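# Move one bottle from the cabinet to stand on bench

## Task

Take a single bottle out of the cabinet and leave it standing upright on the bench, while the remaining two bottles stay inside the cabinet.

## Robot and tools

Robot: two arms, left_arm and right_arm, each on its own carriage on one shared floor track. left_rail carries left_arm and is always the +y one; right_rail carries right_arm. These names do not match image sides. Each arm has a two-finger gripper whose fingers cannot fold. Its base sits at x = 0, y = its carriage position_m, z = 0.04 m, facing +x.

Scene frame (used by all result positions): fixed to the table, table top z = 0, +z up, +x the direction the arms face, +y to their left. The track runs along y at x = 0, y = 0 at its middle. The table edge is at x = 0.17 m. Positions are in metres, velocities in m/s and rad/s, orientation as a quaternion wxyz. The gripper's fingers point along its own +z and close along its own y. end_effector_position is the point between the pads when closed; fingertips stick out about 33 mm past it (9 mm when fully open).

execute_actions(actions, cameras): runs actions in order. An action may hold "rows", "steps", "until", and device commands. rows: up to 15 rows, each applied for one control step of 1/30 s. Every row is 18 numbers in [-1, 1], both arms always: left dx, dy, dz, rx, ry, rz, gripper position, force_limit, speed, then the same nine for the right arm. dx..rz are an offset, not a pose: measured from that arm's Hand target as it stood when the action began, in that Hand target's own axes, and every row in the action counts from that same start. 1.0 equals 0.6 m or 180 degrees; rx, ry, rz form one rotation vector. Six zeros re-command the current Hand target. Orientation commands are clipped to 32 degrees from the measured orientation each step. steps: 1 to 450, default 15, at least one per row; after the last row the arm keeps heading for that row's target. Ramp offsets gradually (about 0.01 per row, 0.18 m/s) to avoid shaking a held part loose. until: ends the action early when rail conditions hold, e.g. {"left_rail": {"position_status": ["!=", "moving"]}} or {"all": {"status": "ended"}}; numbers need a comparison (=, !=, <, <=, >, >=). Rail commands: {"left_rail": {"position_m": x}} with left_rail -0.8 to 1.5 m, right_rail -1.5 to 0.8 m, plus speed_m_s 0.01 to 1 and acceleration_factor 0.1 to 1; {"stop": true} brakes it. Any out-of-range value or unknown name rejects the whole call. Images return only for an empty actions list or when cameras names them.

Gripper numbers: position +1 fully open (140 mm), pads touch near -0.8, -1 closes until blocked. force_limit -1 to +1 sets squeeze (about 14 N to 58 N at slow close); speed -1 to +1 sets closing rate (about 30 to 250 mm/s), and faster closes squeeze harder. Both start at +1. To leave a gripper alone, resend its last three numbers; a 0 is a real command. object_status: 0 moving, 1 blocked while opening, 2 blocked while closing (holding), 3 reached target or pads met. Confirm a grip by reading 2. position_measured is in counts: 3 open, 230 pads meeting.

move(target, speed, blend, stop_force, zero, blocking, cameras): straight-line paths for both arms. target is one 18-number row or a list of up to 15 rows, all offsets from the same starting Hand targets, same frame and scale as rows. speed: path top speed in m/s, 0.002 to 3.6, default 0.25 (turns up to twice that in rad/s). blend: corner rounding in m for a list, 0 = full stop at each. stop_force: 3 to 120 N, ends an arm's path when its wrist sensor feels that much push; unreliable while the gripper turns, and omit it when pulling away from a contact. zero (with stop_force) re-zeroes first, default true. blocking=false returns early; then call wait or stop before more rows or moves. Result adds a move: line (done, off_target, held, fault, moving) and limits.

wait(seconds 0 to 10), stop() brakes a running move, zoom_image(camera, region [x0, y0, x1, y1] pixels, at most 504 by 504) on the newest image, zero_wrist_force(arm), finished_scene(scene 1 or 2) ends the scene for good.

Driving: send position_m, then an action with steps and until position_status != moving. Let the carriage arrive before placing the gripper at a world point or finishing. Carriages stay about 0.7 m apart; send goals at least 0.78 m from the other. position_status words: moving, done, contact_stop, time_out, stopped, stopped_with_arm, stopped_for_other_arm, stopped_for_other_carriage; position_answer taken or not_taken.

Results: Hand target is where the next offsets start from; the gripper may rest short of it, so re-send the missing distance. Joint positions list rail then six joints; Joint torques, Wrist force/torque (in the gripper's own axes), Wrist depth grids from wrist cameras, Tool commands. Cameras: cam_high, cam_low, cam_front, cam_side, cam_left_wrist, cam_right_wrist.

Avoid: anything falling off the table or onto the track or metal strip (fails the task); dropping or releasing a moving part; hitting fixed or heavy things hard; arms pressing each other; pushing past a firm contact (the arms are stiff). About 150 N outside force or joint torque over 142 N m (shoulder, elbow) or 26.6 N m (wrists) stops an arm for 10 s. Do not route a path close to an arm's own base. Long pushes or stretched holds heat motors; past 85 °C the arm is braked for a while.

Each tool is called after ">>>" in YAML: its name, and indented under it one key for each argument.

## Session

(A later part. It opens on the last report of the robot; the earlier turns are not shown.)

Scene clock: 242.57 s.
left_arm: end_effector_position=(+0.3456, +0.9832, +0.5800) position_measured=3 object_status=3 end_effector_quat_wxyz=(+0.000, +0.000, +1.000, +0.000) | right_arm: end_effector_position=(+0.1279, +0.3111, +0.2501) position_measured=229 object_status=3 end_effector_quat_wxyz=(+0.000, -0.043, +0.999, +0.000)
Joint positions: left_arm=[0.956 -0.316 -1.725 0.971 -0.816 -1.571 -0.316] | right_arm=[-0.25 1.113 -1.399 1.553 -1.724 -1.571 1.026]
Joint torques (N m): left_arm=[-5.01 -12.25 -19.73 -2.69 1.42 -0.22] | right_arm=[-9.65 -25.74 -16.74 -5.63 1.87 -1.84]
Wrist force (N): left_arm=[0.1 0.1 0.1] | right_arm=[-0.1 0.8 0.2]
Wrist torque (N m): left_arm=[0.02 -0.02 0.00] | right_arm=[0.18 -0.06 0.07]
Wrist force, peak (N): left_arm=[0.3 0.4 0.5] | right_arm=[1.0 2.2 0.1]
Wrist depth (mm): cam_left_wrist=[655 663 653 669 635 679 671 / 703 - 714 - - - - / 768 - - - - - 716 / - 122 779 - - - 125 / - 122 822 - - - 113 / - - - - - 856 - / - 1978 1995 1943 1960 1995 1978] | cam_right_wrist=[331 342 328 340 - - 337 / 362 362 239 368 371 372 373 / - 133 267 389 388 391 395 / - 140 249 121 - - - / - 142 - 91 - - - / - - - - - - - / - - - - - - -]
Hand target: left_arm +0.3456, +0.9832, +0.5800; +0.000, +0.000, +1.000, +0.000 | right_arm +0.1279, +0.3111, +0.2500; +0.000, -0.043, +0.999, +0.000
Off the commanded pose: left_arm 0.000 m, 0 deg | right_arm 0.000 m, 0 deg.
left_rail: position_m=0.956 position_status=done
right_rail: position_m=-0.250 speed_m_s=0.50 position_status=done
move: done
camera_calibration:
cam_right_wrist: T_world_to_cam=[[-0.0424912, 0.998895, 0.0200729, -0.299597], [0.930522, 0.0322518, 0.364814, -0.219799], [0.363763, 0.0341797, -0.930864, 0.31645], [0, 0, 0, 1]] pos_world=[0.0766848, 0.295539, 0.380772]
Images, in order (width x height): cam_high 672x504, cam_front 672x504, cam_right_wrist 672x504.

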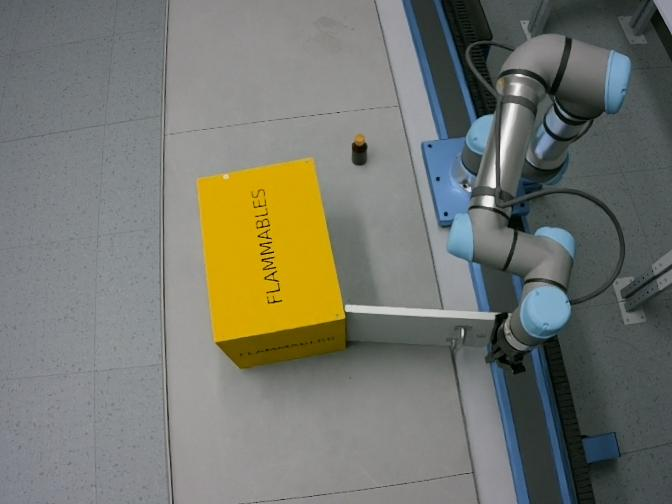

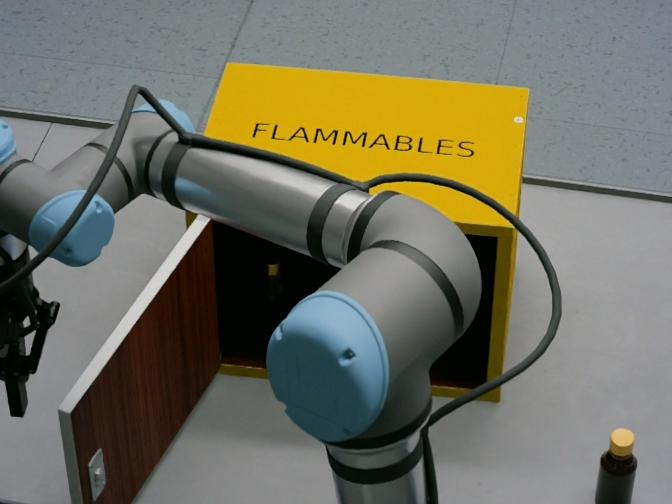

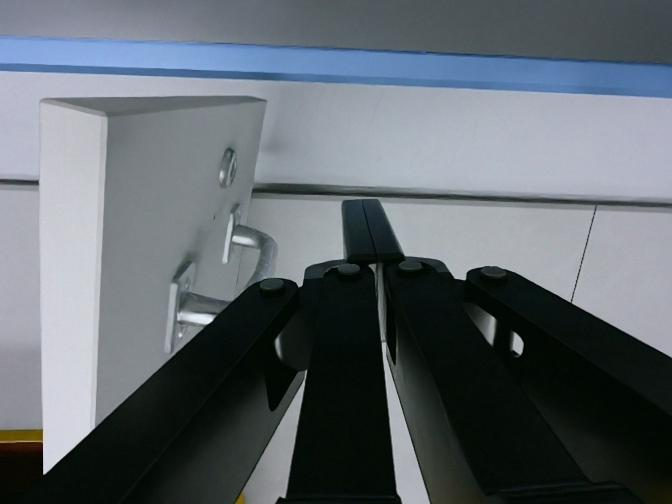

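>>> move:
  target:
    - [0,0,0,0,0,0,1,1,1, 0.0287,-0.104,0,0,0,0,-0.8,-1,-0.3]
    - [0,0,0,0,0,0,1,1,1, 0.0578,-0.2497,0,0,0,0,-0.8,-1,-0.3]
    - [0,0,0,0,0,0,1,1,1, 0.048,-0.3932,0,0,0,0,-0.8,-1,-0.3]
    - [0,0,0,0,0,0,1,1,1, 0.0013,-0.5292,0,0,0,0,-0.8,-1,-0.3]
    - [0,0,0,0,0,0,1,1,1, -0.079,-0.6485,0,0,0,0,-0.8,-1,-0.3]
    - [0,0,0,0,0,0,1,1,1, -0.1873,-0.743,0,0,0,0,-0.8,-1,-0.3]
  speed: 0.1
  blend: 0.02
  stop_force: 40
  cameras: ["cam_high", "cam_front", "cam_right_wrist"]

Scene clock: 252.50 s.
left_arm: end_effector_position=(+0.3456, +0.9832, +0.5800) position_measured=3 object_status=3 end_effector_quat_wxyz=(+0.000, +0.000, +1.000, +0.000) | right_arm: end_effector_position=(+0.2785, -0.1233, +0.2499) position_measured=229 object_status=3 end_effector_quat_wxyz=(+0.000, -0.043, +0.999, +0.000)
Joint positions: left_arm=[0.956 -0.316 -1.725 0.971 -0.816 -1.571 -0.316] | right_arm=[-0.25 -0.024 -2.105 2.123 -1.589 -1.571 -0.111]
Joint torques (N m): left_arm=[-5.85 -12.38 -20.76 -3.04 1.52 0.01] | right_arm=[-12.05 9.04 -37.9 -5.96 1.34 -1.77]
Wrist force (N): left_arm=[0.3 0.2 0.1] | right_arm=[1.4 1.6 -0.4]
Wrist torque (N m): left_arm=[0.06 -0.06 0.01] | right_arm=[0.11 -0.12 0.17]
Wrist force, peak (N): left_arm=[0.4 0.4 0.0] | right_arm=[-1.1 4.3 0.1]
Wrist depth (mm): cam_left_wrist=[663 677 661 692 633 688 705 / 696 707 - - - - - / 771 773 728 730 757 - 716 / 790 123 825 - 728 - 125 / - 115 - - - - 113 / - 920 873 916 - 912 - / - - 1978 1995 1995 1943 1926] | cam_right_wrist=[336 - 338 346 - 343 362 / - - - - - 357 - / - 367 - - 367 390 - / - - 397 135 247 - - / - - - 91 - - - / - - - - - - - / - - - - - - -]
Hand target: left_arm +0.3456, +0.9832, +0.5800; +0.000, +0.000, +1.000, +0.000 | right_arm +0.2785, -0.1233, +0.2499; +0.000, -0.043, +0.999, +0.000
Off the commanded pose: left_arm 0.000 m, 0 deg | right_arm 0.000 m, 0 deg.
left_rail: position_m=0.956 position_status=done
right_rail: position_m=-0.250 speed_m_s=0.50 position_status=done
move: done
camera_calibration:
cam_right_wrist: T_world_to_cam=[[-0.0424912, 0.998895, 0.0200729, 0.140724], [0.930522, 0.0322518, 0.364814, -0.345889], [0.363763, 0.0341797, -0.930864, 0.276422], [0, 0, 0, 1]] pos_world=[0.227285, -0.138861, 0.380672]
Images, in order (width x height): cam_high 672x504, cam_front 672x504, cam_right_wrist 672x504.

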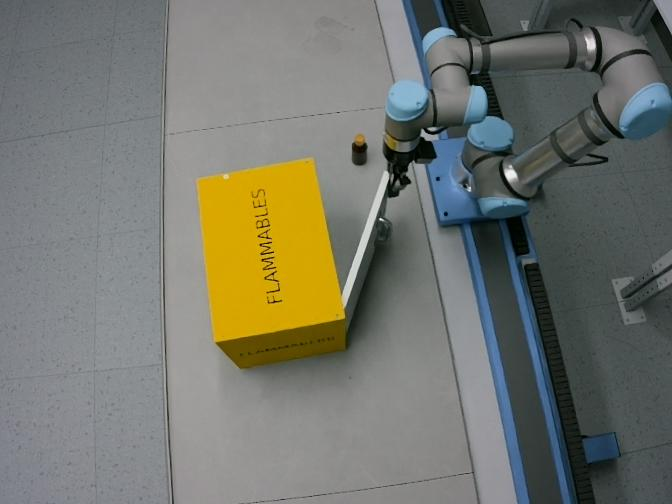

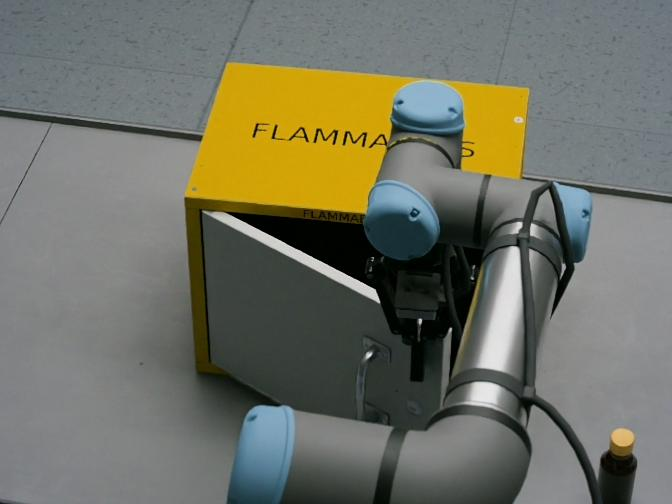

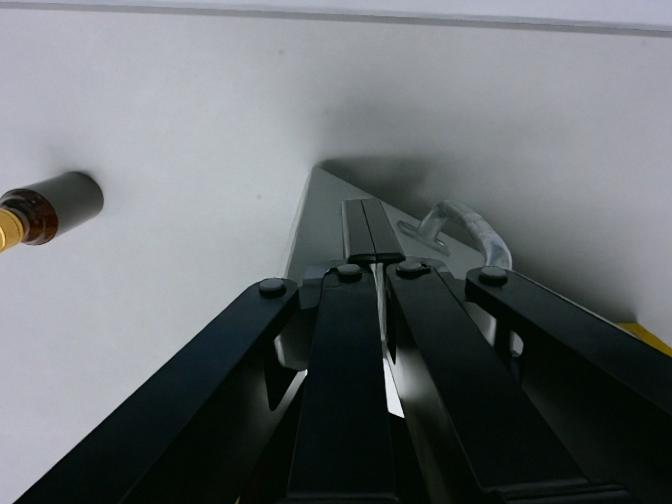

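>>> move:
  target:
    - [0,0,0,0,0,0,1,1,1, -0.1298,-0.0634,0,0,0,0,-0.8,-1,-0.3]
    - [0,0,0,0,0,0,1,1,1, -0.2232,-0.086,0,0,0,0,-0.8,-1,-0.3]
    - [0,0,0,0,0,0,1,1,1, -0.2711,-0.091,0,0,0,0,-0.8,-1,-0.3]
    - [0,0,0,0,0,0,1,1,1, -0.3043,-0.093,0,0,0,0,-0.8,-1,-0.3]
  speed: [0.08,0.06,0.025,0.015]
  blend: 0.01
  stop_force: 20
  cameras: ["cam_high", "cam_front", "cam_side", "cam_right_wrist"]

Scene clock: 259.67 s.
left_arm: end_effector_position=(+0.3456, +0.9832, +0.5800) position_measured=3 object_status=3 end_effector_quat_wxyz=(+0.000, +0.000, +1.000, +0.000) | right_arm: end_effector_position=(+0.4653, -0.1631, +0.2499) position_measured=229 object_status=3 end_effector_quat_wxyz=(+0.000, -0.043, +0.999, +0.000)
Joint positions: left_arm=[0.956 -0.316 -1.725 0.971 -0.816 -1.571 -0.316] | right_arm=[-0.25 -0.101 -1.647 1.814 -1.738 -1.571 -0.188]
Joint torques (N m): left_arm=[-6.23 -11.6 -19.35 -2.81 1.51 -0.1] | right_arm=[13.24 -11.09 -42.41 -8.97 2.58 2.48]
Wrist force (N): left_arm=[0.1 0.1 0.0] | right_arm=[18.3 -5.2 -0.3]
Wrist torque (N m): left_arm=[0.03 -0.03 0.01] | right_arm=[-0.17 -1.57 -0.32]
Wrist force, peak (N): left_arm=[0.2 0.6 0.2] | right_arm=[18.4 -5.2 -0.5]
Wrist depth (mm): cam_left_wrist=[673 665 671 669 - 679 690 / - - - - - 740 - / - 737 - 665 703 - - / - 130 - 771 - - 139 / - 116 816 - - - 113 / - 853 840 - - - - / - 2108 2031 1943 1910 1878 1862] | cam_right_wrist=[- - - - - 324 - / 357 348 - 355 - - - / - - - 307 279 194 - / - - - 122 179 176 162 / - - - 91 - - 125 / - - - - - - - / - - - - - - -]
Hand target: left_arm +0.3456, +0.9832, +0.5800; +0.000, +0.000, +1.000, +0.000 | right_arm +0.4653, -0.1631, +0.2499; +0.000, -0.043, +0.999, +0.000
Off the commanded pose: left_arm 0.000 m, 0 deg | right_arm 0.000 m, 0 deg.
left_rail: position_m=0.956 position_status=done
right_rail: position_m=-0.250 speed_m_s=0.50 position_status=done
move: done
camera_calibration:
cam_right_wrist: T_world_to_cam=[[-0.0425263, 0.998892, 0.0201664, 0.188298], [0.930521, 0.0322503, 0.364817, -0.518395], [0.363762, 0.0342796, -0.930861, 0.209752], [0, 0, 0, 1]] pos_world=[0.414085, -0.178561, 0.380572]
Images, in order (width x height): cam_high 672x504, cam_front 672x504, cam_side 672x504, cam_right_wrist 672x504.

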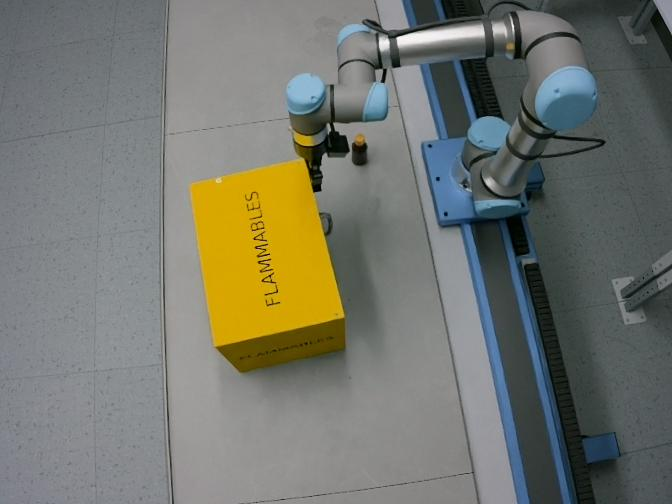

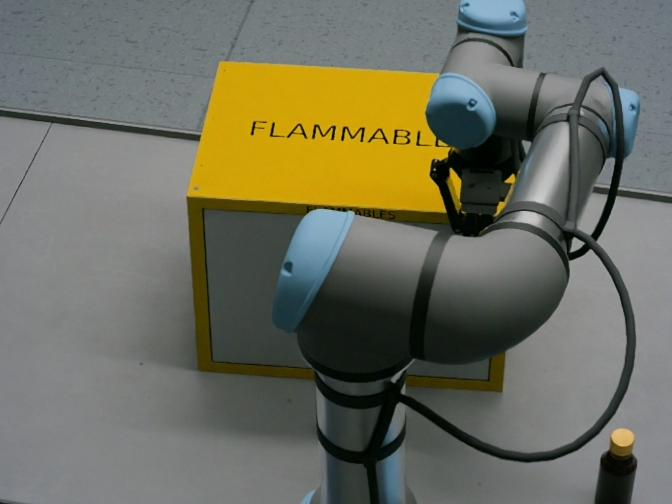

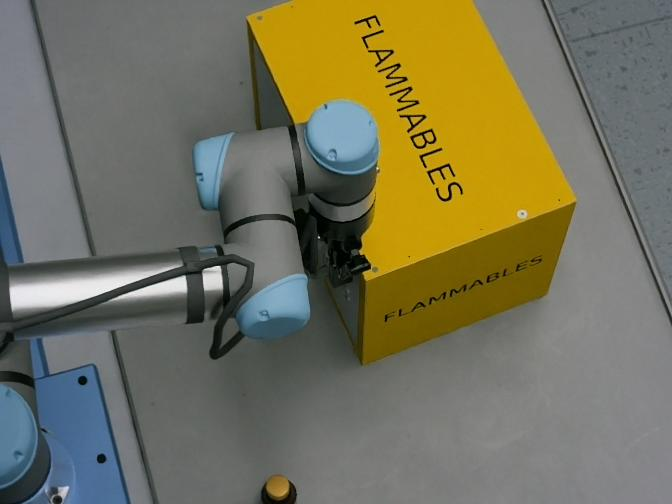

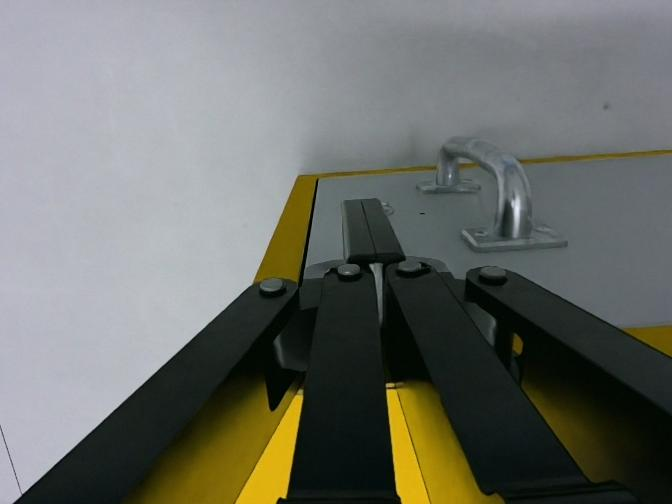

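>>> move:
  target:
    - [0,0,0,0,0,0,1,1,1, 0.1167,0.01,0,0,0,0,-0.8,-1,-0.3]
    - [0,0,0,0,0,0,1,1,1, 0.15,0.01,-0.25,0,0,0,-0.8,-1,-0.3]
  speed: [0.08,0.2]
  blend: 0.02
  cameras: ["cam_high", "cam_front", "cam_side"]

Scene clock: 263.07 s.
left_arm: end_effector_position=(+0.3456, +0.9832, +0.5800) position_measured=3 object_status=3 end_effector_quat_wxyz=(+0.000, +0.000, +1.000, +0.000) | right_arm: end_effector_position=(+0.3751, -0.1649, +0.3999) position_measured=229 object_status=3 end_effector_quat_wxyz=(+0.000, -0.043, +0.999, +0.000)
Joint positions: left_arm=[0.956 -0.316 -1.725 0.971 -0.816 -1.571 -0.316] | right_arm=[-0.25 -0.131 -1.852 1.594 -1.312 -1.571 -0.218]
Joint torques (N m): left_arm=[-5.43 -13.41 -20.94 -2.82 1.4 0.05] | right_arm=[-10.79 -1.55 -37.65 -0.07 -1.77 -1.85]
Wrist force (N): left_arm=[0.0 0.1 0.0] | right_arm=[0.0 -0.5 0.0]
Wrist torque (N m): left_arm=[0.04 0.01 0.00] | right_arm=[-0.09 -0.05 0.15]
Wrist force, peak (N): left_arm=[0.6 0.2 0.0] | right_arm=[18.4 -5.5 -0.6]
Wrist depth (mm): cam_left_wrist=[690 685 - - 673 659 655 / - - - - 721 - - / 757 - - - - - - / - 122 - - - - 123 / - 115 - - - - 113 / - - - - 887 901 856 / - 2069 2031 1960 1943 1926 2013] | cam_right_wrist=[463 459 465 - - - - / - - 460 500 486 521 508 / - - - 516 542 532 - / - - - 121 - 400 363 / - - - 91 - - 294 / - - - - - - - / - - - - - - -]
Hand target: left_arm +0.3456, +0.9832, +0.5800; +0.000, +0.000, +1.000, +0.000 | right_arm +0.3751, -0.1649, +0.3999; +0.000, -0.043, +0.999, +0.000
Off the commanded pose: left_arm 0.000 m, 0 deg | right_arm 0.000 m, 0 deg.
left_rail: position_m=0.956 position_status=done
right_rail: position_m=-0.250 speed_m_s=0.50 position_status=done
move: done
Images, in order (width x height): cam_high 672x504, cam_front 672x504, cam_side 672x504.

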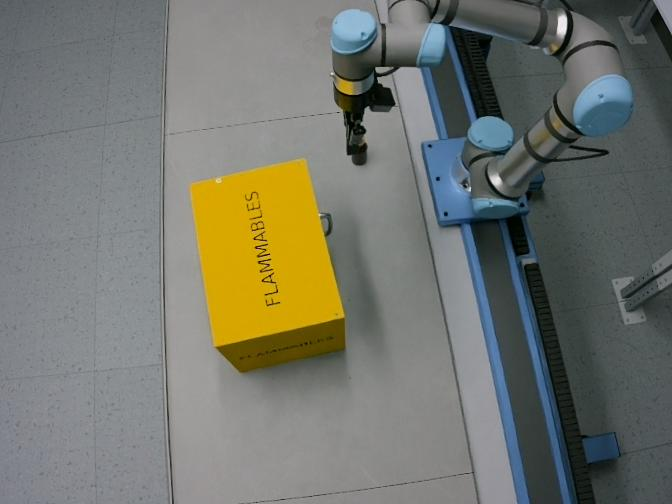

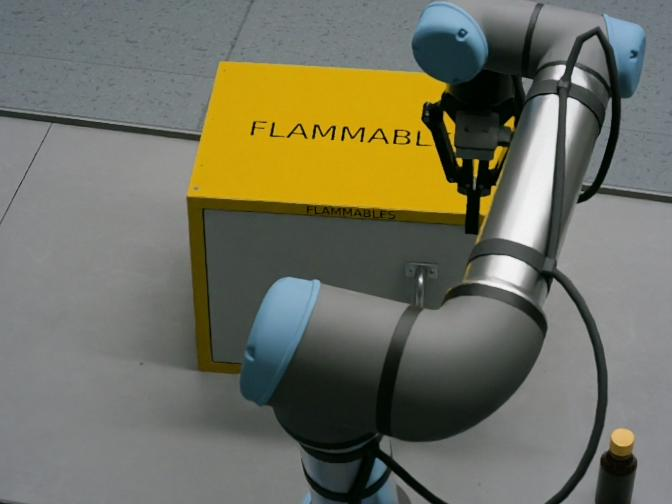

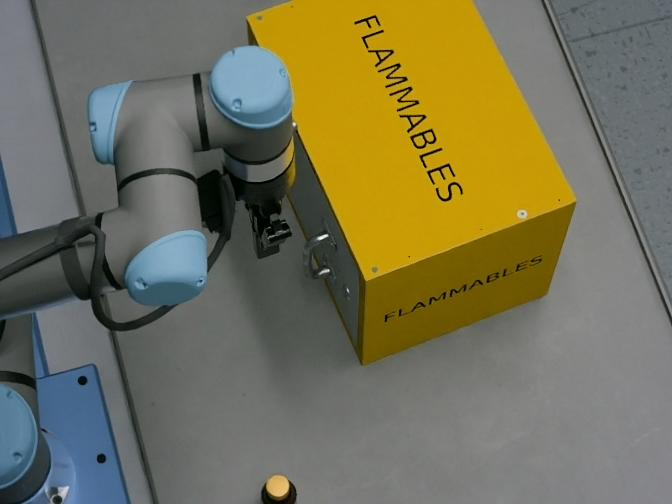

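>>> finished_scene:
  scene: 1

The scene is finished: the task was done.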